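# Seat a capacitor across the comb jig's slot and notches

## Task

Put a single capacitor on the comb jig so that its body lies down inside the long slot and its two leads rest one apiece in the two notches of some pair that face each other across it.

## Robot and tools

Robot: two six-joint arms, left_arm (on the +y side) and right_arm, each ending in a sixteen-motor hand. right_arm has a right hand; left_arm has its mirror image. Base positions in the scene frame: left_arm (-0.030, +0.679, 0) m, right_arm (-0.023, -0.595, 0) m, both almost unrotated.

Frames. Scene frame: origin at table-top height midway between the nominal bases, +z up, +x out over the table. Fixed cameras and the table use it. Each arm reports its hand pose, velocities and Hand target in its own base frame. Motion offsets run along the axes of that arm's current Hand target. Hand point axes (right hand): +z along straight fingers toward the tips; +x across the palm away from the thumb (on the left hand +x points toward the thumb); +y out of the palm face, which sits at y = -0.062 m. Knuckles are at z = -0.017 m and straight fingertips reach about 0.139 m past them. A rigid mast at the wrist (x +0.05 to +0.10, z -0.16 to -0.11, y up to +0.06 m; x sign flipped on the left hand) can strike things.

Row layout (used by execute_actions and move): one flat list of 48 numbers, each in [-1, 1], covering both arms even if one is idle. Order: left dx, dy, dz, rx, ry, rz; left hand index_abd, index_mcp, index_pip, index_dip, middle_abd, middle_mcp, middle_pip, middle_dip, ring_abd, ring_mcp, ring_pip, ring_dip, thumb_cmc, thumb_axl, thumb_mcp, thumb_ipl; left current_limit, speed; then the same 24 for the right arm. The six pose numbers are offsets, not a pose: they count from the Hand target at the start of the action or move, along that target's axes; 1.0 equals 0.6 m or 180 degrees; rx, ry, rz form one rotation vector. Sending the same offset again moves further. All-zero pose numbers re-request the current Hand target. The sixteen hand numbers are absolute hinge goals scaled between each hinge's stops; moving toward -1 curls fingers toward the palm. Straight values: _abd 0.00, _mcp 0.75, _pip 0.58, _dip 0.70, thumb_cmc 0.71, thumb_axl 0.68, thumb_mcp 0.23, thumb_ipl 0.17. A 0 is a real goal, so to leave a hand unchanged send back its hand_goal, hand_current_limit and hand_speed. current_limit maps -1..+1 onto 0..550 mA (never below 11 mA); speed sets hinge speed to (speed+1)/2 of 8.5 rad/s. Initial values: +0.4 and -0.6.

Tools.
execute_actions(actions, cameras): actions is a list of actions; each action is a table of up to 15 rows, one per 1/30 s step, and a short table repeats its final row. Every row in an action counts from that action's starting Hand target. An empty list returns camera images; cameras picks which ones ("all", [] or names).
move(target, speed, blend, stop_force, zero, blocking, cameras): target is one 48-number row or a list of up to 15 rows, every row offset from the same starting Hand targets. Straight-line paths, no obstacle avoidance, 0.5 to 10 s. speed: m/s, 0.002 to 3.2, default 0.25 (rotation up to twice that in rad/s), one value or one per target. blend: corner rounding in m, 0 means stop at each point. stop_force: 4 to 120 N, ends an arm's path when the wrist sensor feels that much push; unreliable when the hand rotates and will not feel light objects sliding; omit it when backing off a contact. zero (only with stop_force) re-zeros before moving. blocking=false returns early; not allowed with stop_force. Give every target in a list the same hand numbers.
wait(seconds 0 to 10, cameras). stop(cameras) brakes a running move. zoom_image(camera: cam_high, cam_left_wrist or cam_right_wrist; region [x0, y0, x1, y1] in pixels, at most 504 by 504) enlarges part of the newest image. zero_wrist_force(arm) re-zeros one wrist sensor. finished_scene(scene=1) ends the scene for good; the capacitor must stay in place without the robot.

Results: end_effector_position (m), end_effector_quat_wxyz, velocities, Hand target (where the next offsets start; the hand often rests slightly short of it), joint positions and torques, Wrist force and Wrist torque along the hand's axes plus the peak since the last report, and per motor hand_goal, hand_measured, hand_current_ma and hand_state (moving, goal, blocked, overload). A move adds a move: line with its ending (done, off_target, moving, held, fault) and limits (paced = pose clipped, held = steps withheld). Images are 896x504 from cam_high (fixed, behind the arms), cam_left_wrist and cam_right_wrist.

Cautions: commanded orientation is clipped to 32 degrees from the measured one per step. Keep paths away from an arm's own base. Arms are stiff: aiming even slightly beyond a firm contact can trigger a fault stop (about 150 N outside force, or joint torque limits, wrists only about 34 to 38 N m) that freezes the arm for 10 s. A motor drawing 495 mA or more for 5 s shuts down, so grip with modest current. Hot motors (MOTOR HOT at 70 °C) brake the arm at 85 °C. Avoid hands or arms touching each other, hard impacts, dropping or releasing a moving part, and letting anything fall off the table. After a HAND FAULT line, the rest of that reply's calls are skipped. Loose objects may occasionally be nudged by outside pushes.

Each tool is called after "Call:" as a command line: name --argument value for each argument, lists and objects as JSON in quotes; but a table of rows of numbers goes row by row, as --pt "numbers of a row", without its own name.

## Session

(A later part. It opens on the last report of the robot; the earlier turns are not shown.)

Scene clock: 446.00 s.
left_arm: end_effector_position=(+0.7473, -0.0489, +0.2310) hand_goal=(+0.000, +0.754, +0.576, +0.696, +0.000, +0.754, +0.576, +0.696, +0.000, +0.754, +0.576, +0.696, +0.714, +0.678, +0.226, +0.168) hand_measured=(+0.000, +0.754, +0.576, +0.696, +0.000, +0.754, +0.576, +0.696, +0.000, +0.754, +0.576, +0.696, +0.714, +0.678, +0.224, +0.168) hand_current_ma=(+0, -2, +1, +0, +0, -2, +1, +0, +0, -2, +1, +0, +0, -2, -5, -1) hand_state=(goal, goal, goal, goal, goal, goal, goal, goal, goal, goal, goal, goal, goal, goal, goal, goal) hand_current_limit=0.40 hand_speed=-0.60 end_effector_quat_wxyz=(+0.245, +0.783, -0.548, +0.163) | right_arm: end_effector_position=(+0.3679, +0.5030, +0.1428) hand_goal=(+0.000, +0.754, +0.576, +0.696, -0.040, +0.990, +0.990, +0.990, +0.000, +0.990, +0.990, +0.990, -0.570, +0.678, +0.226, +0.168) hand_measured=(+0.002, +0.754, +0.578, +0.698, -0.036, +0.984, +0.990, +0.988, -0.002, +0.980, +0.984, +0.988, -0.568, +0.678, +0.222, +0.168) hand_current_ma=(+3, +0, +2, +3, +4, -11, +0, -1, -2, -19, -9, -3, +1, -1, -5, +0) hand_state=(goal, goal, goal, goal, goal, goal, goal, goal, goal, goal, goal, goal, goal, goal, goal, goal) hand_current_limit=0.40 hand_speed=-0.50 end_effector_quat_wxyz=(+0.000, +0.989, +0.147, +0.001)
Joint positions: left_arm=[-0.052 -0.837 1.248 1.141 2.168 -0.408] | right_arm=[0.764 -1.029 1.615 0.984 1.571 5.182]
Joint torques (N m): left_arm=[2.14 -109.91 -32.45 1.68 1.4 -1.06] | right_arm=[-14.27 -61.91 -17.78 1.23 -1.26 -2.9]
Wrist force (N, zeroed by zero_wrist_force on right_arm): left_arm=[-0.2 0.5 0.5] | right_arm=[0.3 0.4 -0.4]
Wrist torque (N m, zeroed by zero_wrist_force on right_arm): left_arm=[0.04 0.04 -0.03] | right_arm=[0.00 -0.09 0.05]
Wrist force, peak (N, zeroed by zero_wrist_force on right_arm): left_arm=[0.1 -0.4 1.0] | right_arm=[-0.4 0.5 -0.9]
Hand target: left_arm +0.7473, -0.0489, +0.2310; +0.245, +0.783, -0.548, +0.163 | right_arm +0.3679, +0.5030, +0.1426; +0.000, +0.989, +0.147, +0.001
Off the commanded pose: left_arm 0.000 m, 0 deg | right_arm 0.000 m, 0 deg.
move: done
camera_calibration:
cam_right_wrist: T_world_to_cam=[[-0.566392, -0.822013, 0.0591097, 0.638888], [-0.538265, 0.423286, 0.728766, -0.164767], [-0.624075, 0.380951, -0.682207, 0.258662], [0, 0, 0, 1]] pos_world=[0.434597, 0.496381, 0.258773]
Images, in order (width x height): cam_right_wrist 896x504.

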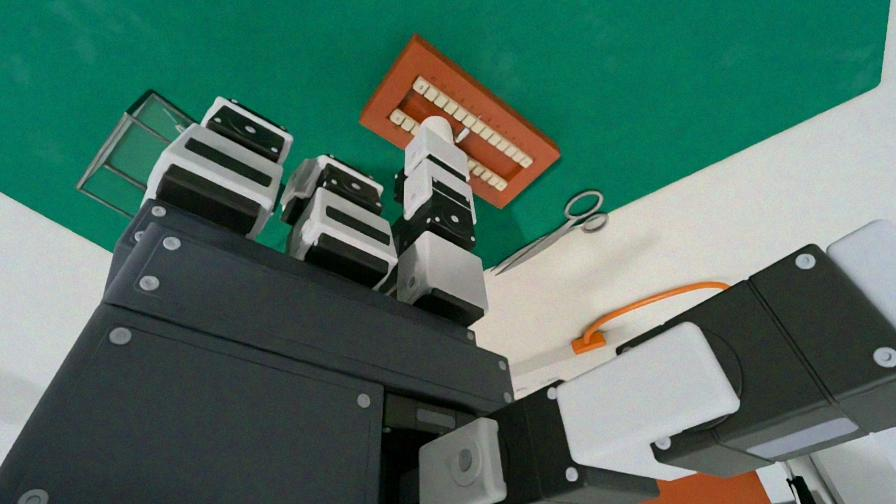

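Call:
move --pt "0 0 0 0 0 0 0 0.754 0.576 0.696 0 0.754 0.576 0.696 0 0.754 0.576 0.696 0.714 0.678 0.226 0.168 0.4 -0.6 -0.0123 0 0 0 0 0 0 0.754 0.576 0.696 -0.04 0.99 0.99 0.99 0 0.99 0.99 0.99 -0.571 0.678 0.226 0.168 0.4 -0.5" --speed 0.01 --cameras '["cam_right_wrist"]'

Call:
zoom_image --camera "cam_right_wrist" --region '[430, 90, 520, 160]'

Scene clock: 447.53 s.
left_arm: end_effector_position=(+0.7473, -0.0489, +0.2310) hand_goal=(+0.000, +0.754, +0.576, +0.696, +0.000, +0.754, +0.576, +0.696, +0.000, +0.754, +0.576, +0.696, +0.714, +0.678, +0.226, +0.168) hand_measured=(+0.000, +0.754, +0.576, +0.696, +0.000, +0.754, +0.576, +0.696, +0.000, +0.754, +0.576, +0.696, +0.714, +0.678, +0.224, +0.168) hand_current_ma=(+0, -2, +1, +0, +0, -2, +1, +0, +0, -2, +1, +0, +0, -2, -5, -1) hand_state=(goal, goal, goal, goal, goal, goal, goal, goal, goal, goal, goal, goal, goal, goal, goal, goal) hand_current_limit=0.40 hand_speed=-0.60 end_effector_quat_wxyz=(+0.245, +0.783, -0.548, +0.163) | right_arm: end_effector_position=(+0.3610, +0.5009, +0.1426) hand_goal=(+0.000, +0.754, +0.576, +0.696, -0.040, +0.990, +0.990, +0.990, +0.000, +0.990, +0.990, +0.990, -0.570, +0.678, +0.226, +0.168) hand_measured=(+0.002, +0.754, +0.578, +0.698, -0.036, +0.984, +0.990, +0.988, -0.002, +0.980, +0.984, +0.988, -0.568, +0.678, +0.222, +0.168) hand_current_ma=(+3, +0, +2, +3, +4, -11, +0, -1, -2, -19, -9, -3, +1, -1, -5, +0) hand_state=(goal, goal, goal, goal, goal, goal, goal, goal, goal, goal, goal, goal, goal, goal, goal, goal) hand_current_limit=0.40 hand_speed=-0.50 end_effector_quat_wxyz=(+0.000, +0.989, +0.147, +0.001)
Joint positions: left_arm=[-0.052 -0.837 1.248 1.141 2.168 -0.408] | right_arm=[0.769 -1.037 1.628 0.978 1.571 5.187]
Joint torques (N m): left_arm=[1.68 -109.56 -32.72 1.53 1.52 -1.35] | right_arm=[13.32 -95.9 -16.75 1.11 -1.97 0.82]
Wrist force (N, zeroed by zero_wrist_force on right_arm): left_arm=[-0.2 0.2 0.6] | right_arm=[0.2 0.4 -0.2]
Wrist torque (N m, zeroed by zero_wrist_force on right_arm): left_arm=[-0.01 0.05 -0.02] | right_arm=[-0.02 -0.08 0.04]
Wrist force, peak (N, zeroed by zero_wrist_force on right_arm): left_arm=[-0.1 -0.4 1.3] | right_arm=[0.5 0.5 -0.7]
Hand target: left_arm +0.7473, -0.0489, +0.2310; +0.245, +0.783, -0.548, +0.163 | right_arm +0.3609, +0.5009, +0.1426; +0.000, +0.989, +0.147, +0.001
Off the commanded pose: left_arm 0.000 m, 0 deg | right_arm 0.000 m, 0 deg.
move: done
camera_calibration:
cam_right_wrist: T_world_to_cam=[[-0.566348, -0.822048, 0.0590498, 0.633223], [-0.538312, 0.423218, 0.728771, -0.167448], [-0.624076, 0.38095, -0.682207, 0.254957], [0, 0, 0, 1]] pos_world=[0.427597, 0.494281, 0.258573]
Images, in order (width x height): cam_right_wrist 896x504.

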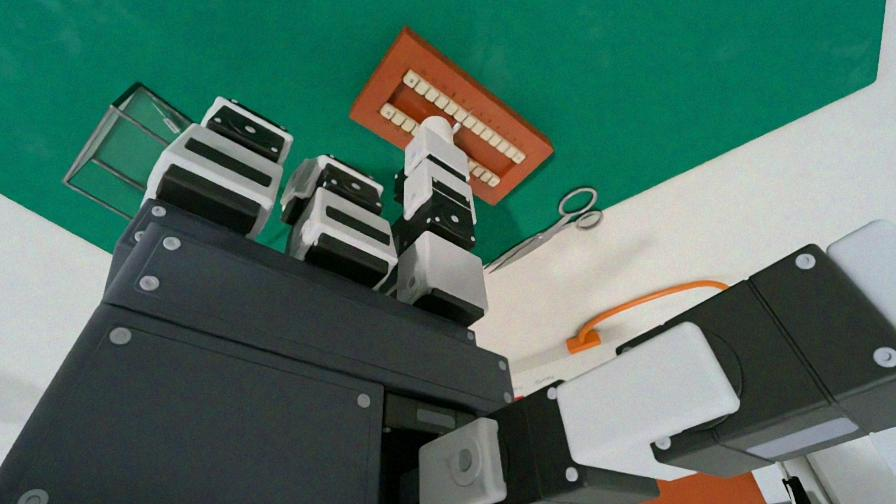

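Scaled by 5.600 from the camera's 896x504 image, which has a finer 1280x720 frame.

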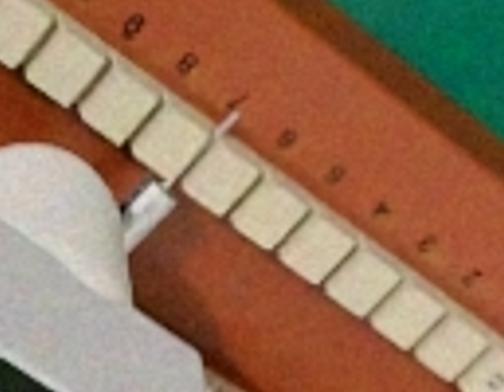

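Call:
move --pt "0 0 0 0 0 0 0 0.754 0.576 0.696 0 0.754 0.576 0.696 0 0.754 0.576 0.696 0.714 0.678 0.226 0.168 0.4 -0.6 -0.0015 0 0 0 0 0 0 0.754 0.576 0.696 -0.04 0.99 0.99 0.99 0 0.99 0.99 0.99 -0.571 0.678 0.226 0.168 0.4 -0.5" --speed 0.01 --cameras '[]'

Call:
move --pt "0 0 0 0 0 0 0 0.754 0.576 0.696 0 0.754 0.576 0.696 0 0.754 0.576 0.696 0.714 0.678 0.226 0.168 0.4 -0.6 0.02 0 0 0 0 0 0 0.754 0.576 0.696 -0.04 0.99 0.99 0.99 0 0.99 0.99 0.99 -0.571 0.678 0.226 0.168 0.4 -0.5" --pt "0 0 0 0 0 0 0 0.754 0.576 0.696 0 0.754 0.576 0.696 0 0.754 0.576 0.696 0.714 0.678 0.226 0.168 0.4 -0.6 0.02 -0.035 -0.03 0 0 0 0 0.754 0.576 0.696 -0.04 0.99 0.99 0.99 0 0.99 0.99 0.99 -0.571 0.678 0.226 0.168 0.4 -0.5" --speed 0.1 --cameras '["cam_right_wrist"]'

Call:
zoom_image --camera "cam_right_wrist" --region '[440, 80, 500, 130]'

Scene clock: 448.53 s.
left_arm: end_effector_position=(+0.7473, -0.0489, +0.2310) hand_goal=(+0.000, +0.754, +0.576, +0.696, +0.000, +0.754, +0.576, +0.696, +0.000, +0.754, +0.576, +0.696, +0.714, +0.678, +0.226, +0.168) hand_measured=(+0.000, +0.754, +0.576, +0.696, +0.000, +0.754, +0.576, +0.696, +0.000, +0.754, +0.576, +0.696, +0.714, +0.678, +0.224, +0.168) hand_current_ma=(+0, -2, +1, +0, +0, -2, +1, +0, +0, -2, +1, +0, +0, -2, -5, -1) hand_state=(goal, goal, goal, goal, goal, goal, goal, goal, goal, goal, goal, goal, goal, goal, goal, goal) hand_current_limit=0.40 hand_speed=-0.60 end_effector_quat_wxyz=(+0.245, +0.783, -0.548, +0.163) | right_arm: end_effector_position=(+0.3600, +0.5006, +0.1426) hand_goal=(+0.000, +0.754, +0.576, +0.696, -0.040, +0.990, +0.990, +0.990, +0.000, +0.990, +0.990, +0.990, -0.570, +0.678, +0.226, +0.168) hand_measured=(+0.002, +0.754, +0.578, +0.698, -0.036, +0.984, +0.990, +0.988, -0.002, +0.980, +0.984, +0.988, -0.568, +0.678, +0.222, +0.168) hand_current_ma=(+3, +0, +2, +3, +4, -11, +0, -1, -2, -19, -9, -3, +1, -1, -5, +0) hand_state=(goal, goal, goal, goal, goal, goal, goal, goal, goal, goal, goal, goal, goal, goal, goal, goal) hand_current_limit=0.40 hand_speed=-0.50 end_effector_quat_wxyz=(+0.000, +0.989, +0.147, +0.001)
Joint positions: left_arm=[-0.052 -0.837 1.248 1.141 2.168 -0.408] | right_arm=[0.77 -1.038 1.63 0.978 1.571 5.188]
Joint torques (N m): left_arm=[0.28 -109 -33.18 1.86 1.53 -1.08] | right_arm=[14.49 -96.38 -17.36 1.18 -1.67 0.91]
Wrist force (N, zeroed by zero_wrist_force on right_arm): left_arm=[-0.4 0.1 0.7] | right_arm=[0.1 0.5 -0.6]
Wrist torque (N m, zeroed by zero_wrist_force on right_arm): left_arm=[-0.03 0.07 -0.04] | right_arm=[0.02 -0.05 0.04]
Wrist force, peak (N, zeroed by zero_wrist_force on right_arm): left_arm=[-0.4 0.6 0.8] | right_arm=[0.5 0.5 -0.4]
Hand target: left_arm +0.7473, -0.0489, +0.2310; +0.245, +0.783, -0.548, +0.163 | right_arm +0.3600, +0.5006, +0.1426; +0.000, +0.989, +0.147, +0.001
Off the commanded pose: left_arm 0.000 m, 0 deg | right_arm 0.000 m, 0 deg.
move: done
No camera images: "cameras" was empty.

Scene clock: 449.97 s.
left_arm: end_effector_position=(+0.7473, -0.0489, +0.2310) hand_goal=(+0.000, +0.754, +0.576, +0.696, +0.000, +0.754, +0.576, +0.696, +0.000, +0.754, +0.576, +0.696, +0.714, +0.678, +0.226, +0.168) hand_measured=(+0.000, +0.754, +0.576, +0.696, +0.000, +0.754, +0.576, +0.696, +0.000, +0.754, +0.576, +0.696, +0.714, +0.678, +0.224, +0.168) hand_current_ma=(+0, -2, +1, +0, +0, -2, +1, +0, +0, -2, +1, +0, +0, -2, -5, -1) hand_state=(goal, goal, goal, goal, goal, goal, goal, goal, goal, goal, goal, goal, goal, goal, goal, goal) hand_current_limit=0.40 hand_speed=-0.60 end_effector_quat_wxyz=(+0.245, +0.783, -0.548, +0.163) | right_arm: end_effector_position=(+0.3654, +0.5241, +0.1605) hand_goal=(+0.000, +0.754, +0.576, +0.696, -0.040, +0.990, +0.990, +0.990, +0.000, +0.990, +0.990, +0.990, -0.570, +0.678, +0.226, +0.168) hand_measured=(+0.002, +0.754, +0.578, +0.698, -0.036, +0.984, +0.990, +0.988, -0.002, +0.980, +0.984, +0.988, -0.568, +0.678, +0.222, +0.168) hand_current_ma=(+3, +0, +2, +3, +4, -11, +0, -1, -2, -19, -9, -3, +1, -1, -5, +0) hand_state=(goal, goal, goal, goal, goal, goal, goal, goal, goal, goal, goal, goal, goal, goal, goal, goal) hand_current_limit=0.40 hand_speed=-0.50 end_effector_quat_wxyz=(+0.000, +0.989, +0.147, +0.001)
Joint positions: left_arm=[-0.052 -0.837 1.248 1.141 2.168 -0.408] | right_arm=[0.789 -1.021 1.565 1.026 1.571 5.207]
Joint torques (N m): left_arm=[0.77 -111.17 -33 1.59 1.56 -1.15] | right_arm=[13.72 -62.62 -49.61 8.04 1.25 1.42]
Wrist force (N, zeroed by zero_wrist_force on right_arm): left_arm=[-0.3 0.4 0.7] | right_arm=[0.0 0.2 -0.5]
Wrist torque (N m, zeroed by zero_wrist_force on right_arm): left_arm=[0.00 0.06 -0.04] | right_arm=[-0.03 -0.05 -0.27]
Wrist force, peak (N, zeroed by zero_wrist_force on right_arm): left_arm=[0.1 0.3 1.2] | right_arm=[0.8 1.2 -0.2]
Hand target: left_arm +0.7473, -0.0489, +0.2310; +0.245, +0.783, -0.548, +0.163 | right_arm +0.3654, +0.5242, +0.1606; +0.000, +0.989, +0.147, +0.001
Off the commanded pose: left_arm 0.000 m, 0 deg | right_arm 0.000 m, 0 deg.
move: done
camera_calibration:
cam_right_wrist: T_world_to_cam=[[-0.566344, -0.822051, 0.059054, 0.653722], [-0.538267, 0.42319, 0.72882, -0.188035], [-0.624118, 0.380976, -0.682154, 0.261135], [0, 0, 0, 1]] pos_world=[0.431997, 0.517481, 0.276573]
Images, in order (width x height): cam_right_wrist 896x504.

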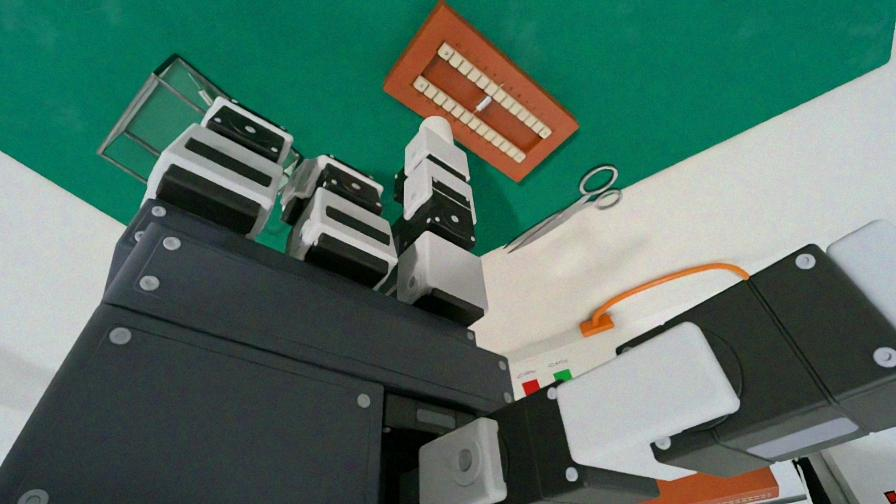

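Scaled by 8.400 from the camera's 896x504 image, which has a finer 1280x720 frame.

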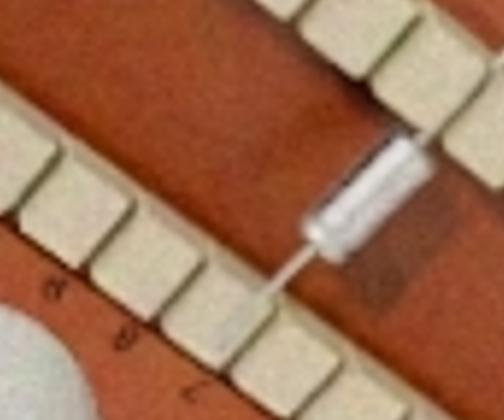

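Call:
move --pt "0 0 0 0 0 0 0 0.754 0.576 0.696 0 0.754 0.576 0.696 0 0.754 0.576 0.696 0.714 0.678 0.226 0.168 0.4 -0.6 -0.0101 0.03495 0 0 0 0 0 0.754 0.576 0.696 -0.04 0.99 0.99 0.99 0 0.99 0.99 0.99 -0.571 0.678 0.226 0.168 0.4 -0.5" --pt "0 0 0 0 0 0 0 0.754 0.576 0.696 0 0.754 0.576 0.696 0 0.754 0.576 0.696 0.714 0.678 0.226 0.168 0.4 -0.6 -0.0101 0.03495 0.03 0 0 0 0 0.754 0.576 0.696 -0.04 0.99 0.99 0.99 0 0.99 0.99 0.99 -0.571 0.678 0.226 0.168 0.4 -0.5" --pt "0 0 0 0 0 0 0 0.754 0.576 0.696 0 0.754 0.576 0.696 0 0.754 0.576 0.696 0.714 0.678 0.226 0.168 0.4 -0.6 -0.0218 0.03495 0.03 0 0 0 0 0.754 0.576 0.696 -0.04 0.99 0.99 0.99 0 0.99 0.99 0.99 -0.571 0.678 0.226 0.168 0.4 -0.5" --speed '[0.1,0.05,0.01]' --cameras '[]'

Call:
move --pt "0 0 0 0 0 0 0 0.754 0.576 0.696 0 0.754 0.576 0.696 0 0.754 0.576 0.696 0.714 0.678 0.226 0.168 0.4 -0.6 0.02 0 0 0 0 0 0 0.754 0.576 0.696 -0.04 0.99 0.99 0.99 0 0.99 0.99 0.99 -0.571 0.678 0.226 0.168 0.4 -0.5" --pt "0 0 0 0 0 0 0 0.754 0.576 0.696 0 0.754 0.576 0.696 0 0.754 0.576 0.696 0.714 0.678 0.226 0.168 0.4 -0.6 0.02 -0.035 -0.03 0 0 0 0 0.754 0.576 0.696 -0.04 0.99 0.99 0.99 0 0.99 0.99 0.99 -0.571 0.678 0.226 0.168 0.4 -0.5" --speed 0.1 --cameras '["cam_right_wrist"]'

Call:
zoom_image --camera "cam_right_wrist" --region '[450, 80, 510, 130]'

Scene clock: 452.70 s.
left_arm: end_effector_position=(+0.7473, -0.0489, +0.2310) hand_goal=(+0.000, +0.754, +0.576, +0.696, +0.000, +0.754, +0.576, +0.696, +0.000, +0.754, +0.576, +0.696, +0.714, +0.678, +0.226, +0.168) hand_measured=(+0.000, +0.754, +0.576, +0.696, +0.000, +0.754, +0.576, +0.696, +0.000, +0.754, +0.576, +0.696, +0.714, +0.678, +0.224, +0.168) hand_current_ma=(+0, -2, +1, +0, +0, -2, +1, +0, +0, -2, +1, +0, +0, -2, -5, -1) hand_state=(goal, goal, goal, goal, goal, goal, goal, goal, goal, goal, goal, goal, goal, goal, goal, goal) hand_current_limit=0.40 hand_speed=-0.60 end_effector_quat_wxyz=(+0.245, +0.783, -0.548, +0.163) | right_arm: end_effector_position=(+0.3591, +0.5003, +0.1426) hand_goal=(+0.000, +0.754, +0.576, +0.696, -0.040, +0.990, +0.990, +0.990, +0.000, +0.990, +0.990, +0.990, -0.570, +0.678, +0.226, +0.168) hand_measured=(+0.002, +0.754, +0.578, +0.698, -0.036, +0.984, +0.990, +0.988, -0.002, +0.980, +0.984, +0.988, -0.568, +0.678, +0.222, +0.168) hand_current_ma=(+3, +0, +2, +3, +4, -11, +0, -1, -2, -19, -9, -3, +1, -1, -5, +0) hand_state=(goal, goal, goal, goal, goal, goal, goal, goal, goal, goal, goal, goal, goal, goal, goal, goal) hand_current_limit=0.40 hand_speed=-0.50 end_effector_quat_wxyz=(+0.000, +0.989, +0.147, +0.001)
Joint positions: left_arm=[-0.052 -0.837 1.248 1.141 2.168 -0.408] | right_arm=[0.771 -1.039 1.631 0.977 1.571 5.188]
Joint torques (N m): left_arm=[2.97 -108.79 -32.19 1.67 1.4 -1.27] | right_arm=[12.99 -95.75 -17.87 0.94 -1.52 0.84]
Wrist force (N, zeroed by zero_wrist_force on right_arm): left_arm=[0.0 0.3 0.7] | right_arm=[0.3 0.3 -0.1]
Wrist torque (N m, zeroed by zero_wrist_force on right_arm): left_arm=[0.00 0.03 -0.01] | right_arm=[-0.04 -0.10 0.05]
Wrist force, peak (N, zeroed by zero_wrist_force on right_arm): left_arm=[-0.5 1.1 0.5] | right_arm=[0.3 0.0 -0.9]
Hand target: left_arm +0.7473, -0.0489, +0.2310; +0.245, +0.783, -0.548, +0.163 | right_arm +0.3590, +0.5003, +0.1426; +0.000, +0.989, +0.147, +0.001
Off the commanded pose: left_arm 0.000 m, 0 deg | right_arm 0.000 m, 0 deg.
move: done
No camera images: "cameras" was empty.

Scene clock: 454.13 s.
left_arm: end_effector_position=(+0.7473, -0.0489, +0.2310) hand_goal=(+0.000, +0.754, +0.576, +0.696, +0.000, +0.754, +0.576, +0.696, +0.000, +0.754, +0.576, +0.696, +0.714, +0.678, +0.226, +0.168) hand_measured=(+0.000, +0.754, +0.576, +0.696, +0.000, +0.754, +0.576, +0.696, +0.000, +0.754, +0.576, +0.696, +0.714, +0.678, +0.224, +0.168) hand_current_ma=(+0, -2, +1, +0, +0, -2, +1, +0, +0, -2, +1, +0, +0, -2, -5, -1) hand_state=(goal, goal, goal, goal, goal, goal, goal, goal, goal, goal, goal, goal, goal, goal, goal, goal) hand_current_limit=0.40 hand_speed=-0.60 end_effector_quat_wxyz=(+0.245, +0.783, -0.548, +0.163) | right_arm: end_effector_position=(+0.3643, +0.5238, +0.1605) hand_goal=(+0.000, +0.754, +0.576, +0.696, -0.040, +0.990, +0.990, +0.990, +0.000, +0.990, +0.990, +0.990, -0.570, +0.678, +0.226, +0.168) hand_measured=(+0.002, +0.754, +0.578, +0.698, -0.036, +0.984, +0.990, +0.988, -0.002, +0.980, +0.984, +0.988, -0.568, +0.678, +0.222, +0.168) hand_current_ma=(+3, +0, +2, +3, +4, -11, +0, -1, -2, -19, -9, -3, +1, -1, -5, +0) hand_state=(goal, goal, goal, goal, goal, goal, goal, goal, goal, goal, goal, goal, goal, goal, goal, goal) hand_current_limit=0.40 hand_speed=-0.50 end_effector_quat_wxyz=(+0.000, +0.989, +0.147, +0.001)
Joint positions: left_arm=[-0.052 -0.837 1.248 1.141 2.168 -0.408] | right_arm=[0.79 -1.022 1.567 1.025 1.571 5.207]
Joint torques (N m): left_arm=[0.84 -109.06 -32.01 1.41 1.53 -1.36] | right_arm=[14.36 -63.11 -48.11 8.16 1.31 1.97]
Wrist force (N, zeroed by zero_wrist_force on right_arm): left_arm=[0.4 0.4 1.0] | right_arm=[-0.1 0.4 -0.1]
Wrist torque (N m, zeroed by zero_wrist_force on right_arm): left_arm=[-0.01 -0.02 0.01] | right_arm=[-0.04 -0.05 -0.28]
Wrist force, peak (N, zeroed by zero_wrist_force on right_arm): left_arm=[-0.2 -0.1 1.1] | right_arm=[0.5 0.9 0.1]
Hand target: left_arm +0.7473, -0.0489, +0.2310; +0.245, +0.783, -0.548, +0.163 | right_arm +0.3643, +0.5239, +0.1606; +0.000, +0.989, +0.147, +0.001
Off the commanded pose: left_arm 0.000 m, 0 deg | right_arm 0.000 m, 0 deg.
move: done
camera_calibration:
cam_right_wrist: T_world_to_cam=[[-0.566344, -0.822051, 0.059054, 0.652909], [-0.538267, 0.42319, 0.72882, -0.188447], [-0.624118, 0.380976, -0.682154, 0.260625], [0, 0, 0, 1]] pos_world=[0.430997, 0.517181, 0.276573]
Images, in order (width x height): cam_right_wrist 896x504.

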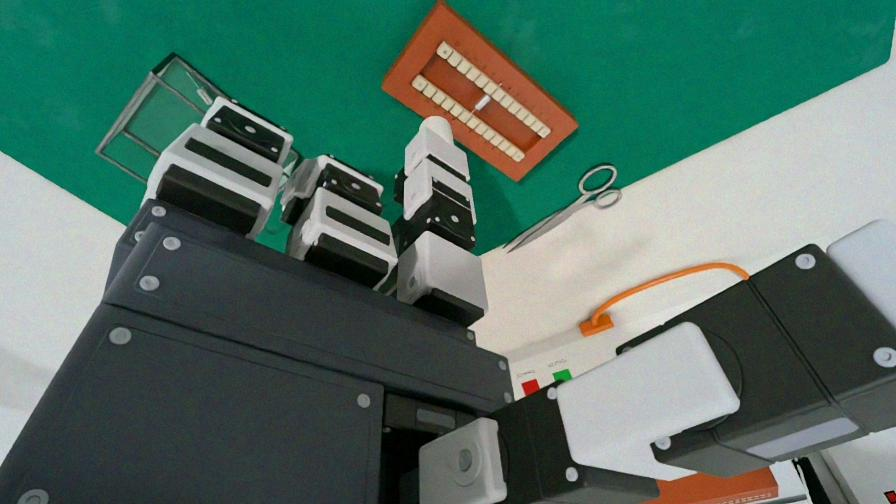

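Scaled by 8.400 from the camera's 896x504 image, which has a finer 1280x720 frame.

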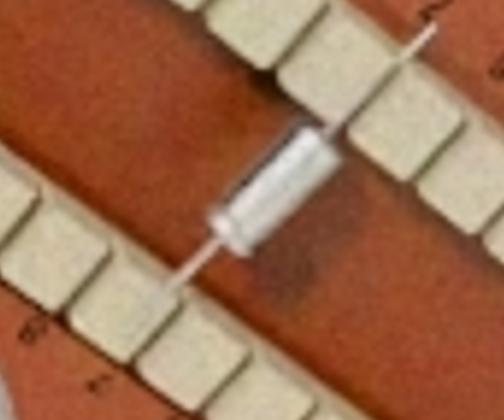

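Call:
zoom_image --camera "cam_right_wrist" --region '[460, 80, 505, 128]'

Scaled by 10.500 from the camera's 896x504 image, which has a finer 1280x720 frame.

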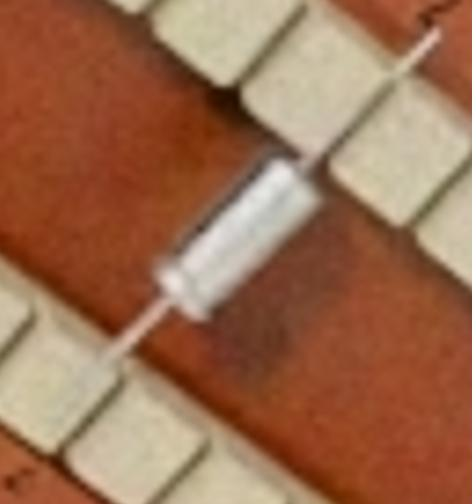

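Call:
move --pt "0 0 0 0 0 0 0 0.754 0.576 0.696 0 0.754 0.576 0.696 0 0.754 0.576 0.696 0.714 0.678 0.226 0.168 0.4 -0.6 -0.0101 0.035 0 0 0 0 0 0.754 0.576 0.696 -0.04 0.99 0.99 0.99 0 0.99 0.99 0.99 -0.571 0.678 0.226 0.168 0.4 -0.5" --pt "0 0 0 0 0 0 0 0.754 0.576 0.696 0 0.754 0.576 0.696 0 0.754 0.576 0.696 0.714 0.678 0.226 0.168 0.4 -0.6 -0.0101 0.035 0.03 0 0 0 0 0.754 0.576 0.696 -0.04 0.99 0.99 0.99 0 0.99 0.99 0.99 -0.571 0.678 0.226 0.168 0.4 -0.5" --pt "0 0 0 0 0 0 0 0.754 0.576 0.696 0 0.754 0.576 0.696 0 0.754 0.576 0.696 0.714 0.678 0.226 0.168 0.4 -0.6 -0.0227 0.035 0.03 0 0 0 0 0.754 0.576 0.696 -0.04 0.99 0.99 0.99 0 0.99 0.99 0.99 -0.571 0.678 0.226 0.168 0.4 -0.5" --speed '[0.1,0.05,0.01]' --cameras '["cam_right_wrist"]'

Call:
zoom_image --camera "cam_right_wrist" --region '[430, 90, 485, 145]'

Scene clock: 457.43 s.
left_arm: end_effector_position=(+0.7473, -0.0489, +0.2310) hand_goal=(+0.000, +0.754, +0.576, +0.696, +0.000, +0.754, +0.576, +0.696, +0.000, +0.754, +0.576, +0.696, +0.714, +0.678, +0.226, +0.168) hand_measured=(+0.000, +0.754, +0.576, +0.696, +0.000, +0.754, +0.576, +0.696, +0.000, +0.754, +0.576, +0.696, +0.714, +0.678, +0.224, +0.168) hand_current_ma=(+0, -2, +1, +0, +0, -2, +1, +0, +0, -2, +1, +0, +0, -2, -5, -1) hand_state=(goal, goal, goal, goal, goal, goal, goal, goal, goal, goal, goal, goal, goal, goal, goal, goal) hand_current_limit=0.40 hand_speed=-0.60 end_effector_quat_wxyz=(+0.245, +0.783, -0.548, +0.163) | right_arm: end_effector_position=(+0.3575, +0.4999, +0.1426) hand_goal=(+0.000, +0.754, +0.576, +0.696, -0.040, +0.990, +0.990, +0.990, +0.000, +0.990, +0.990, +0.990, -0.570, +0.678, +0.226, +0.168) hand_measured=(+0.002, +0.754, +0.578, +0.698, -0.036, +0.984, +0.990, +0.988, -0.002, +0.980, +0.984, +0.988, -0.568, +0.678, +0.222, +0.168) hand_current_ma=(+1, +0, +2, +3, +4, -11, +0, -1, -2, -19, -9, -3, +1, -1, -5, +0) hand_state=(goal, goal, goal, goal, goal, goal, goal, goal, goal, goal, goal, goal, goal, goal, goal, goal) hand_current_limit=0.40 hand_speed=-0.50 end_effector_quat_wxyz=(+0.000, +0.989, +0.147, +0.001)
Joint positions: left_arm=[-0.052 -0.837 1.248 1.141 2.168 -0.408] | right_arm=[0.772 -1.04 1.634 0.976 1.571 5.189]
Joint torques (N m): left_arm=[2.95 -110.48 -32.01 1.66 1.39 -1.16] | right_arm=[13.52 -95.7 -17.01 0.63 -1.43 0.68]
Wrist force (N, zeroed by zero_wrist_force on right_arm): left_arm=[-0.7 0.6 0.3] | right_arm=[0.2 0.3 -0.5]
Wrist torque (N m, zeroed by zero_wrist_force on right_arm): left_arm=[0.06 0.12 -0.08] | right_arm=[0.00 -0.06 0.05]
Wrist force, peak (N, zeroed by zero_wrist_force on right_arm): left_arm=[-0.6 -0.2 1.0] | right_arm=[0.2 0.3 -0.9]
Hand target: left_arm +0.7473, -0.0489, +0.2310; +0.245, +0.783, -0.548, +0.163 | right_arm +0.3574, +0.4998, +0.1426; +0.000, +0.989, +0.147, +0.001
Off the commanded pose: left_arm 0.000 m, 0 deg | right_arm 0.000 m, 0 deg.
move: done
camera_calibration:
cam_right_wrist: T_world_to_cam=[[-0.566348, -0.822048, 0.0590498, 0.630475], [-0.538312, 0.423218, 0.728771, -0.168855], [-0.624076, 0.38095, -0.682207, 0.253216], [0, 0, 0, 1]] pos_world=[0.424197, 0.493281, 0.258573]
Images, in order (width x height): cam_right_wrist 896x504.

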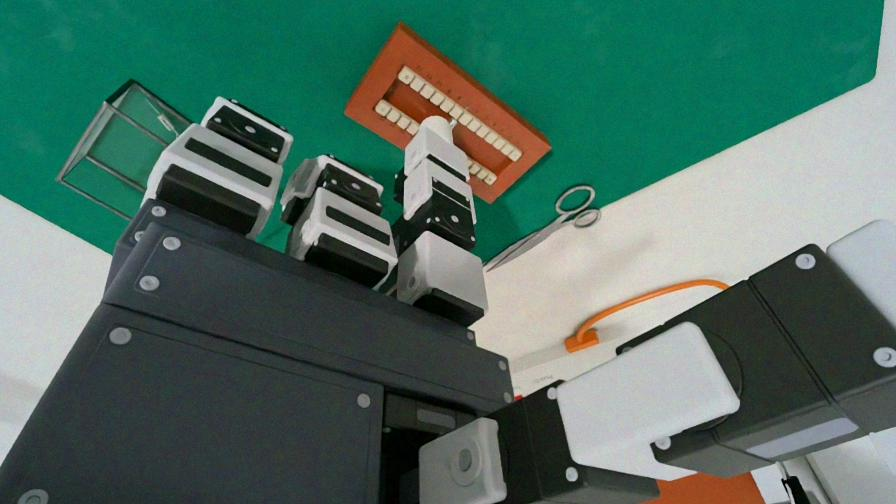

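Scaled by 9.164 from the camera's 896x504 image, which has a finer 1280x720 frame.

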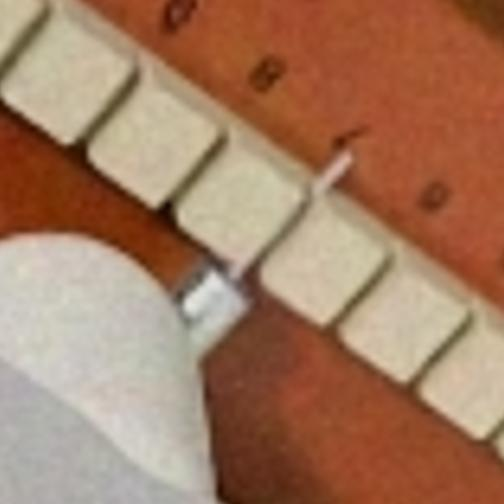

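Call:
move --pt "0 0 0 0 0 0 0 0.754 0.576 0.696 0 0.754 0.576 0.696 0 0.754 0.576 0.696 0.714 0.678 0.226 0.168 0.4 -0.6 0.02 0 0 0 0 0 0 0.754 0.576 0.696 -0.04 0.99 0.99 0.99 0 0.99 0.99 0.99 -0.571 0.678 0.226 0.168 0.4 -0.5" --pt "0 0 0 0 0 0 0 0.754 0.576 0.696 0 0.754 0.576 0.696 0 0.754 0.576 0.696 0.714 0.678 0.226 0.168 0.4 -0.6 0.02 -0.035 -0.03 0 0 0 0 0.754 0.576 0.696 -0.04 0.99 0.99 0.99 0 0.99 0.99 0.99 -0.571 0.678 0.226 0.168 0.4 -0.5" --speed 0.1 --cameras '["cam_right_wrist"]'

Call:
zoom_image --camera "cam_right_wrist" --region '[460, 80, 505, 128]'

Scene clock: 459.00 s.
left_arm: end_effector_position=(+0.7473, -0.0489, +0.2310) hand_goal=(+0.000, +0.754, +0.576, +0.696, +0.000, +0.754, +0.576, +0.696, +0.000, +0.754, +0.576, +0.696, +0.714, +0.678, +0.226, +0.168) hand_measured=(+0.000, +0.754, +0.576, +0.696, +0.000, +0.754, +0.576, +0.696, +0.000, +0.754, +0.576, +0.696, +0.714, +0.678, +0.224, +0.168) hand_current_ma=(+0, -2, +1, +0, +0, -2, +1, +0, +0, -2, +1, +0, +0, -2, -5, -1) hand_state=(goal, goal, goal, goal, goal, goal, goal, goal, goal, goal, goal, goal, goal, goal, goal, goal) hand_current_limit=0.40 hand_speed=-0.60 end_effector_quat_wxyz=(+0.245, +0.783, -0.548, +0.163) | right_arm: end_effector_position=(+0.3628, +0.5233, +0.1605) hand_goal=(+0.000, +0.754, +0.576, +0.696, -0.040, +0.990, +0.990, +0.990, +0.000, +0.990, +0.990, +0.990, -0.570, +0.678, +0.226, +0.168) hand_measured=(+0.000, +0.754, +0.578, +0.698, -0.036, +0.984, +0.990, +0.988, -0.002, +0.980, +0.984, +0.988, -0.568, +0.678, +0.222, +0.168) hand_current_ma=(+1, +0, +2, +3, +4, -11, +0, -1, -2, -19, -9, -3, +1, -1, -5, +0) hand_state=(goal, goal, goal, goal, goal, goal, goal, goal, goal, goal, goal, goal, goal, goal, goal, goal) hand_current_limit=0.40 hand_speed=-0.50 end_effector_quat_wxyz=(+0.000, +0.989, +0.147, +0.001) end_effector_velocity=(+0.001, +0.002, +0.001) end_effector_angular_velocity=(+0.001, -0.002, +0.000)
Joint positions: left_arm=[-0.052 -0.837 1.248 1.141 2.168 -0.408] | right_arm=[0.791 -1.024 1.57 1.024 1.571 5.209]
Joint velocities: left_arm=[within noise] | right_arm=[0.002 0.001 -0.006 0.002 0.001 0.001]
Joint torques (N m): left_arm=[1.14 -110.45 -32.26 1.57 1.5 -1.24] | right_arm=[15.68 -63.03 -47.55 7.96 1.25 1.36]
Wrist force (N, zeroed by zero_wrist_force on right_arm): left_arm=[-0.1 0.1 0.7] | right_arm=[0.2 0.3 -0.3]
Wrist torque (N m, zeroed by zero_wrist_force on right_arm): left_arm=[-0.02 0.04 -0.01] | right_arm=[-0.03 -0.07 -0.26]
Wrist force, peak (N, zeroed by zero_wrist_force on right_arm): left_arm=[0.1 0.3 1.1] | right_arm=[0.5 1.3 0.0]
Hand target: left_arm +0.7473, -0.0489, +0.2310; +0.245, +0.783, -0.548, +0.163 | right_arm +0.3628, +0.5234, +0.1606; +0.000, +0.989, +0.147, +0.001
Off the commanded pose: left_arm 0.000 m, 0 deg | right_arm 0.000 m, 0 deg.
move: done
camera_calibration:
cam_right_wrist: T_world_to_cam=[[-0.566344, -0.822051, 0.059054, 0.651592], [-0.538267, 0.42319, 0.72882, -0.189096], [-0.624118, 0.380976, -0.682154, 0.259817], [0, 0, 0, 1]] pos_world=[0.429397, 0.516681, 0.276573]
Images, in order (width x height): cam_right_wrist 896x504.

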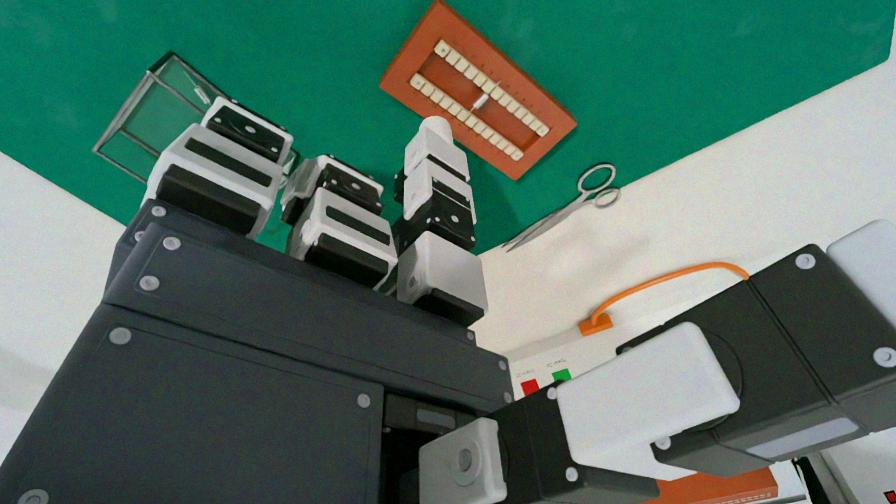

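Scaled by 10.500 from the camera's 896x504 image, which has a finer 1280x720 frame.

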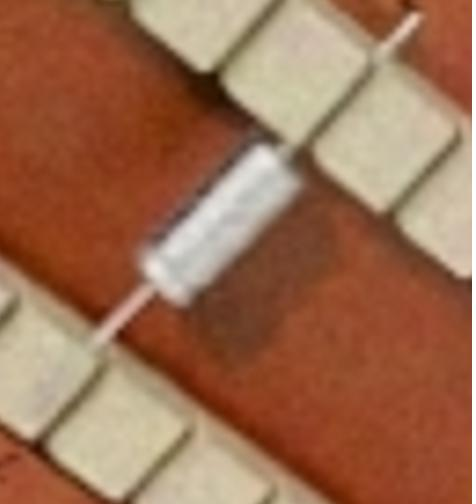

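Call:
move --pt "0 0 0 0 0 0 0 0.754 0.576 0.696 0 0.754 0.576 0.696 0 0.754 0.576 0.696 0.714 0.678 0.226 0.168 0.4 -0.6 0.0111 0.0178 0.012 0 0 0 0 0.754 0.576 0.696 -0.04 0.99 0.99 0.99 0 0.99 0.99 0.99 -0.571 0.678 0.226 0.168 0.4 -0.5" --speed 0.1 --cameras '[]'

Call:
move --pt "0 0 0 0 0 0 0 0.754 0.576 0.696 0 0.754 0.576 0.696 0 0.754 0.576 0.696 0.714 0.678 0.226 0.168 0.4 -0.6 0 0 0.0165 0 0 0 0 0.754 0.576 0.696 -0.04 0.99 0.99 0.99 0 0.99 0.99 0.99 -0.571 0.678 0.226 0.168 0.4 -0.5" --speed 0.01 --stop_force 4 --cameras '["cam_right_wrist"]'

Call:
zoom_image --camera "cam_right_wrist" --region '[420, 90, 500, 150]'

Scene clock: 460.17 s.
left_arm: end_effector_position=(+0.7473, -0.0489, +0.2310) hand_goal=(+0.000, +0.754, +0.576, +0.696, +0.000, +0.754, +0.576, +0.696, +0.000, +0.754, +0.576, +0.696, +0.714, +0.678, +0.226, +0.168) hand_measured=(+0.000, +0.754, +0.576, +0.696, +0.000, +0.754, +0.576, +0.696, +0.000, +0.754, +0.576, +0.696, +0.714, +0.678, +0.224, +0.168) hand_current_ma=(+0, -2, +1, +0, +0, -2, +1, +0, +0, -2, +1, +0, +0, -2, -5, -1) hand_state=(goal, goal, goal, goal, goal, goal, goal, goal, goal, goal, goal, goal, goal, goal, goal, goal) hand_current_limit=0.40 hand_speed=-0.60 end_effector_quat_wxyz=(+0.245, +0.783, -0.548, +0.163) | right_arm: end_effector_position=(+0.3722, +0.5152, +0.1535) hand_goal=(+0.000, +0.754, +0.576, +0.696, -0.040, +0.990, +0.990, +0.990, +0.000, +0.990, +0.990, +0.990, -0.570, +0.678, +0.226, +0.168) hand_measured=(+0.000, +0.754, +0.578, +0.698, -0.036, +0.984, +0.990, +0.988, -0.002, +0.980, +0.984, +0.988, -0.568, +0.678, +0.222, +0.168) hand_current_ma=(+1, +0, +2, +3, +4, -11, +0, -1, -2, -19, -9, -3, +1, -1, -5, +0) hand_state=(goal, goal, goal, goal, goal, goal, goal, goal, goal, goal, goal, goal, goal, goal, goal, goal) hand_current_limit=0.40 hand_speed=-0.50 end_effector_quat_wxyz=(+0.000, +0.989, +0.147, +0.001)
Joint positions: left_arm=[-0.052 -0.837 1.248 1.141 2.168 -0.408] | right_arm=[0.773 -1.021 1.579 1.011 1.571 5.191]
Joint torques (N m): left_arm=[2.34 -109.26 -33.32 1.31 1.62 -1.19] | right_arm=[-13.6 -63.48 -19.05 0.91 0.47 -2.83]
Wrist force (N, zeroed by zero_wrist_force on right_arm): left_arm=[-0.1 0.5 0.0] | right_arm=[0.1 0.2 -0.3]
Wrist torque (N m, zeroed by zero_wrist_force on right_arm): left_arm=[0.08 0.02 -0.02] | right_arm=[-0.04 -0.07 0.03]
Wrist force, peak (N, zeroed by zero_wrist_force on right_arm): left_arm=[-0.1 0.7 1.0] | right_arm=[0.0 0.4 -0.6]
Hand target: left_arm +0.7473, -0.0489, +0.2310; +0.245, +0.783, -0.548, +0.163 | right_arm +0.3723, +0.5151, +0.1534; +0.000, +0.989, +0.147, +0.001
Off the commanded pose: left_arm 0.000 m, 0 deg | right_arm 0.000 m, 0 deg.
move: done
No camera images: "cameras" was empty.

Scene clock: 462.00 s.
left_arm: end_effector_position=(+0.7473, -0.0489, +0.2310) hand_goal=(+0.000, +0.754, +0.576, +0.696, +0.000, +0.754, +0.576, +0.696, +0.000, +0.754, +0.576, +0.696, +0.714, +0.678, +0.226, +0.168) hand_measured=(+0.000, +0.754, +0.576, +0.696, +0.000, +0.754, +0.576, +0.696, +0.000, +0.754, +0.576, +0.696, +0.714, +0.678, +0.224, +0.168) hand_current_ma=(+0, -2, +1, +0, +0, -2, +1, +0, +0, -2, +1, +0, +0, -2, -5, -1) hand_state=(goal, goal, goal, goal, goal, goal, goal, goal, goal, goal, goal, goal, goal, goal, goal, goal) hand_current_limit=0.40 hand_speed=-0.60 end_effector_quat_wxyz=(+0.245, +0.783, -0.548, +0.163) | right_arm: end_effector_position=(+0.3723, +0.5151, +0.1435) hand_goal=(+0.000, +0.754, +0.576, +0.696, -0.040, +0.990, +0.990, +0.990, +0.000, +0.990, +0.990, +0.990, -0.570, +0.678, +0.226, +0.168) hand_measured=(+0.000, +0.754, +0.578, +0.698, -0.036, +0.984, +0.990, +0.988, -0.002, +0.980, +0.984, +0.988, -0.568, +0.678, +0.222, +0.168) hand_current_ma=(+1, +0, +2, +3, +4, -11, +0, -1, -2, -19, -9, -3, +1, -1, -5, +0) hand_state=(goal, goal, goal, goal, goal, goal, goal, goal, goal, goal, goal, goal, goal, goal, goal, goal) hand_current_limit=0.40 hand_speed=-0.50 end_effector_quat_wxyz=(+0.000, +0.989, +0.147, +0.001)
Joint positions: left_arm=[-0.052 -0.837 1.248 1.141 2.168 -0.408] | right_arm=[0.773 -1.012 1.585 0.997 1.571 5.19]
Joint torques (N m): left_arm=[0.42 -111.19 -31.68 1.64 1.43 -1.21] | right_arm=[-14.15 -63.42 -19.12 1.03 -1.8 -2.94]
Wrist force (N, zeroed by zero_wrist_force on right_arm): left_arm=[-0.5 0.2 0.6] | right_arm=[0.4 0.4 -0.5]
Wrist torque (N m, zeroed by zero_wrist_force on right_arm): left_arm=[-0.01 0.08 -0.05] | right_arm=[0.00 -0.10 0.05]
Wrist force, peak (N, zeroed by zero_wrist_force on right_arm): left_arm=[-0.5 0.4 1.2] | right_arm=[0.1 0.5 -0.6]
Hand target: left_arm +0.7473, -0.0489, +0.2310; +0.245, +0.783, -0.548, +0.163 | right_arm +0.3723, +0.5151, +0.1435; +0.000, +0.989, +0.147, +0.001
Off the commanded pose: left_arm 0.000 m, 0 deg | right_arm 0.000 m, 0 deg.
move: done
camera_calibration:
cam_right_wrist: T_world_to_cam=[[-0.566348, -0.822048, 0.0590498, 0.651237], [-0.538312, 0.423218, 0.728771, -0.168104], [-0.624076, 0.38095, -0.682207, 0.257282], [0, 0, 0, 1]] pos_world=[0.438897, 0.508481, 0.259573]
Images, in order (width x height): cam_right_wrist 896x504.

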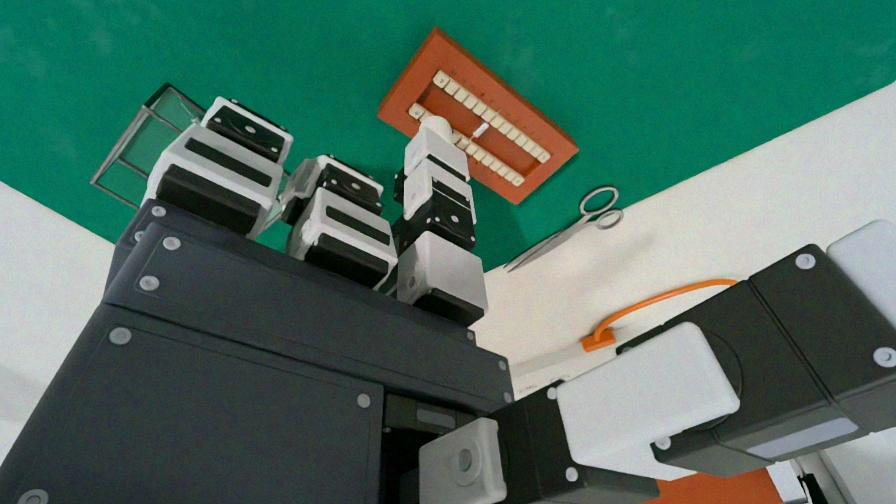

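Scaled by 6.300 from the camera's 896x504 image, which has a finer 1280x720 frame.

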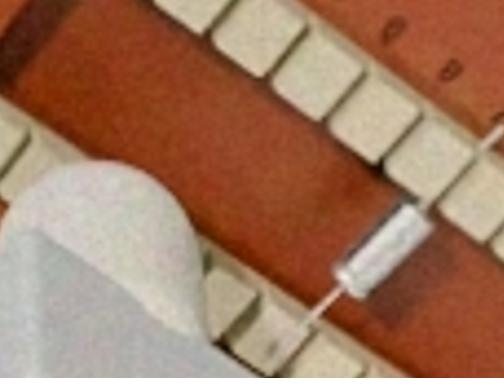

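Call:
move --pt "0 0 0 0 0 0 0 0.754 0.576 0.696 0 0.754 0.576 0.696 0 0.754 0.576 0.696 0.714 0.678 0.226 0.168 0.4 -0.6 0 0 0.0085 0 0 0 0 0.754 0.576 0.696 -0.04 0.99 0.99 0.99 0 0.99 0.99 0.99 -0.571 0.678 0.226 0.168 0.4 -0.5" --speed 0.008 --stop_force 4 --cameras '["cam_right_wrist"]'

Call:
zoom_image --camera "cam_right_wrist" --region '[420, 90, 500, 150]'

Scene clock: 463.63 s.
left_arm: end_effector_position=(+0.7473, -0.0489, +0.2310) hand_goal=(+0.000, +0.754, +0.576, +0.696, +0.000, +0.754, +0.576, +0.696, +0.000, +0.754, +0.576, +0.696, +0.714, +0.678, +0.226, +0.168) hand_measured=(+0.000, +0.754, +0.576, +0.696, +0.000, +0.754, +0.576, +0.696, +0.000, +0.754, +0.576, +0.696, +0.714, +0.678, +0.224, +0.168) hand_current_ma=(+0, -2, +1, +0, +0, -2, +1, +0, +0, -2, +1, +0, +0, -2, -5, -1) hand_state=(goal, goal, goal, goal, goal, goal, goal, goal, goal, goal, goal, goal, goal, goal, goal, goal) hand_current_limit=0.40 hand_speed=-0.60 end_effector_quat_wxyz=(+0.245, +0.783, -0.548, +0.163) | right_arm: end_effector_position=(+0.3723, +0.5151, +0.1429) hand_goal=(+0.000, +0.754, +0.576, +0.696, -0.040, +0.990, +0.990, +0.990, +0.000, +0.990, +0.990, +0.990, -0.570, +0.678, +0.226, +0.168) hand_measured=(+0.000, +0.754, +0.578, +0.698, -0.036, +0.984, +0.990, +0.988, -0.002, +0.980, +0.984, +0.988, -0.568, +0.678, +0.222, +0.168) hand_current_ma=(+0, +0, +2, +3, +4, -11, +0, -1, -2, -19, -9, -3, +1, -1, -5, +0) hand_state=(goal, goal, goal, goal, goal, goal, goal, goal, goal, goal, goal, goal, goal, goal, goal, goal) hand_current_limit=0.40 hand_speed=-0.50 end_effector_quat_wxyz=(+0.000, +0.989, +0.147, +0.001)
Joint positions: left_arm=[-0.052 -0.837 1.248 1.141 2.168 -0.408] | right_arm=[0.773 -1.011 1.586 0.996 1.571 5.19]
Joint torques (N m): left_arm=[2.94 -110.56 -32.24 1.72 1.32 -1.24] | right_arm=[-13.01 -94.55 -45.8 6.7 -1.89 -2.37]
Wrist force (N, zeroed by zero_wrist_force on right_arm): left_arm=[0.1 0.5 0.7] | right_arm=[0.3 0.2 -7.0]
Wrist torque (N m, zeroed by zero_wrist_force on right_arm): left_arm=[0.02 0.01 -0.01] | right_arm=[0.50 -0.23 0.05]
Wrist force, peak (N, zeroed by zero_wrist_force on right_arm): left_arm=[-0.1 -0.2 1.1] | right_arm=[-0.1 0.1 -9.2]
Hand target: left_arm +0.7473, -0.0489, +0.2310; +0.245, +0.783, -0.548, +0.163 | right_arm +0.3723, +0.5151, +0.1429; +0.000, +0.989, +0.147, +0.001 (not the last commanded pose)
Off the commanded pose: left_arm 0.000 m, 0 deg | right_arm 0.004 m, 0 deg.
move: contact (right_arm)
camera_calibration:
cam_right_wrist: T_world_to_cam=[[-0.566392, -0.822013, 0.0591097, 0.651264], [-0.538265, 0.423286, 0.728766, -0.167648], [-0.624075, 0.380951, -0.682207, 0.256804], [0, 0, 0, 1]] pos_world=[0.438897, 0.508481, 0.258873]
Images, in order (width x height): cam_right_wrist 896x504.

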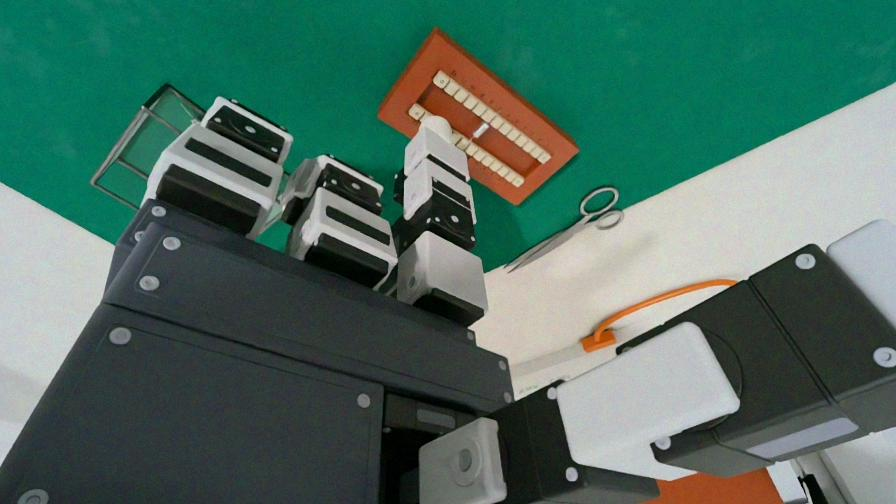

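Scaled by 6.300 from the camera's 896x504 image, which has a finer 1280x720 frame.

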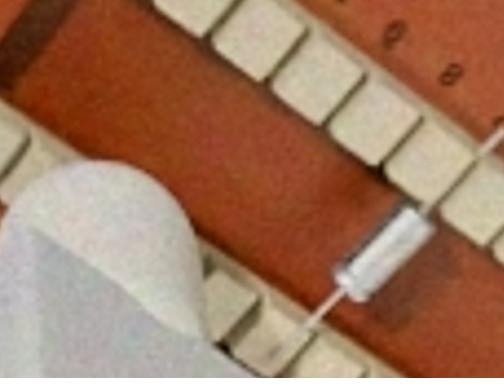

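Call:
move --pt "0 0 0 0 0 0 0 0.754 0.576 0.696 0 0.754 0.576 0.696 0 0.754 0.576 0.696 0.714 0.678 0.226 0.168 0.4 -0.6 0 0 -0.012 0 0 0 0 0.754 0.576 0.696 -0.04 0.99 0.99 0.99 0 0.99 0.99 0.99 -0.571 0.678 0.226 0.168 0.4 -0.5" --pt "0 0 0 0 0 0 0 0.754 0.576 0.696 0 0.754 0.576 0.696 0 0.754 0.576 0.696 0.714 0.678 0.226 0.168 0.4 -0.6 -0.01617 0.01827 -0.012 0 0 0 0 0.754 0.576 0.696 -0.04 0.99 0.99 0.99 0 0.99 0.99 0.99 -0.571 0.678 0.226 0.168 0.4 -0.5" --pt "0 0 0 0 0 0 0 0.754 0.576 0.696 0 0.754 0.576 0.696 0 0.754 0.576 0.696 0.714 0.678 0.226 0.168 0.4 -0.6 -0.01617 0.01827 0.004 0 0 0 0 0.754 0.576 0.696 -0.04 0.99 0.99 0.99 0 0.99 0.99 0.99 -0.571 0.678 0.226 0.168 0.4 -0.5" --pt "0 0 0 0 0 0 0 0.754 0.576 0.696 0 0.754 0.576 0.696 0 0.754 0.576 0.696 0.714 0.678 0.226 0.168 0.4 -0.6 -0.02634 0.01827 0.004 0 0 0 0 0.754 0.576 0.696 -0.04 0.99 0.99 0.99 0 0.99 0.99 0.99 -0.571 0.678 0.226 0.168 0.4 -0.5" --speed '[0.05,0.08,0.03,0.01]' --cameras '["cam_right_wrist"]'

Call:
zoom_image --camera "cam_right_wrist" --region '[430, 90, 485, 145]'

Scene clock: 466.60 s.
left_arm: end_effector_position=(+0.7473, -0.0489, +0.2310) hand_goal=(+0.000, +0.754, +0.576, +0.696, +0.000, +0.754, +0.576, +0.696, +0.000, +0.754, +0.576, +0.696, +0.714, +0.678, +0.226, +0.168) hand_measured=(+0.000, +0.754, +0.576, +0.696, +0.000, +0.754, +0.576, +0.696, +0.000, +0.754, +0.576, +0.696, +0.714, +0.678, +0.224, +0.168) hand_current_ma=(+0, -2, +1, +0, +0, -2, +1, +0, +0, -2, +1, +0, +0, -2, -5, -1) hand_state=(goal, goal, goal, goal, goal, goal, goal, goal, goal, goal, goal, goal, goal, goal, goal, goal) hand_current_limit=0.40 hand_speed=-0.60 end_effector_quat_wxyz=(+0.245, +0.783, -0.548, +0.163) | right_arm: end_effector_position=(+0.3605, +0.5001, +0.1405) hand_goal=(+0.000, +0.754, +0.576, +0.696, -0.040, +0.990, +0.990, +0.990, +0.000, +0.990, +0.990, +0.990, -0.570, +0.678, +0.226, +0.168) hand_measured=(+0.000, +0.754, +0.578, +0.698, -0.036, +0.984, +0.990, +0.988, -0.002, +0.980, +0.984, +0.988, -0.568, +0.678, +0.222, +0.168) hand_current_ma=(+0, +0, +2, +3, +4, -11, +0, -1, -2, -19, -9, -3, +1, -1, -5, +0) hand_state=(goal, goal, goal, goal, goal, goal, goal, goal, goal, goal, goal, goal, goal, goal, goal, goal) hand_current_limit=0.40 hand_speed=-0.50 end_effector_quat_wxyz=(+0.000, +0.989, +0.147, +0.001)
Joint positions: left_arm=[-0.052 -0.837 1.248 1.141 2.168 -0.408] | right_arm=[0.769 -1.036 1.632 0.974 1.571 5.187]
Joint torques (N m): left_arm=[1.48 -111.45 -32.78 1.56 1.28 -1.24] | right_arm=[13.48 -95.72 -18.32 1.18 -1.72 0.96]
Wrist force (N, zeroed by zero_wrist_force on right_arm): left_arm=[0.2 0.1 1.1] | right_arm=[0.3 0.3 -0.2]
Wrist torque (N m, zeroed by zero_wrist_force on right_arm): left_arm=[-0.07 0.01 0.01] | right_arm=[-0.04 -0.08 0.05]
Wrist force, peak (N, zeroed by zero_wrist_force on right_arm): left_arm=[-0.2 -0.1 1.1] | right_arm=[0.1 0.2 -7.2]
Hand target: left_arm +0.7473, -0.0489, +0.2310; +0.245, +0.783, -0.548, +0.163 | right_arm +0.3603, +0.5001, +0.1405; +0.000, +0.989, +0.147, +0.001
Off the commanded pose: left_arm 0.000 m, 0 deg | right_arm 0.000 m, 0 deg.
move: done
camera_calibration:
cam_right_wrist: T_world_to_cam=[[-0.566392, -0.822013, 0.0591097, 0.632392], [-0.538265, 0.423286, 0.728766, -0.165901], [-0.624075, 0.380951, -0.682207, 0.253517], [0, 0, 0, 1]] pos_world=[0.427097, 0.493481, 0.256473]
Images, in order (width x height): cam_right_wrist 896x504.

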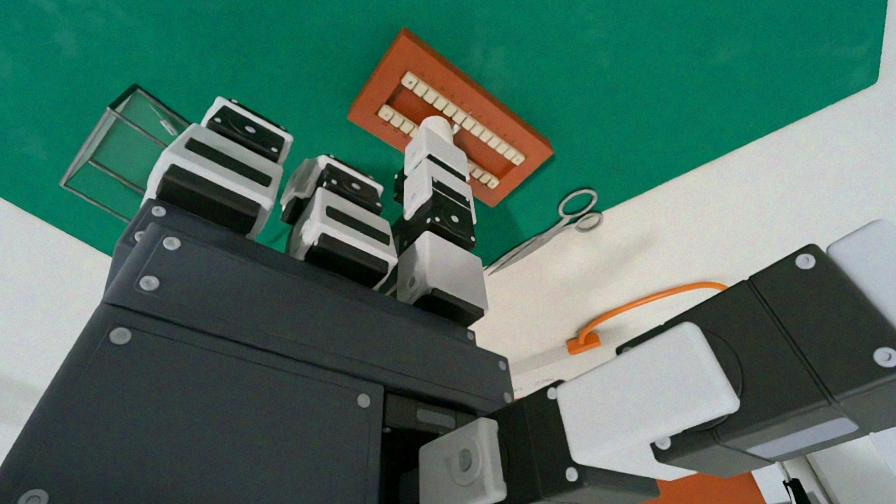

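Scaled by 9.164 from the camera's 896x504 image, which has a finer 1280x720 frame.

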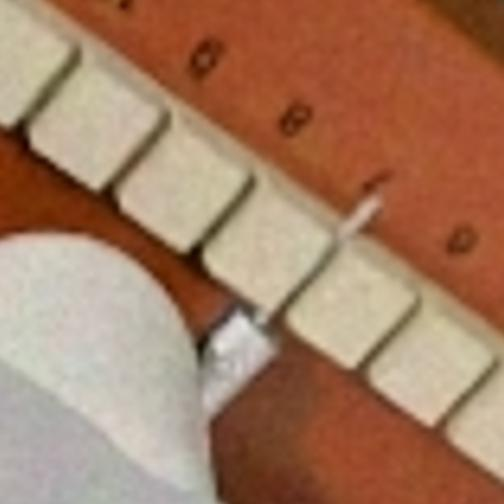

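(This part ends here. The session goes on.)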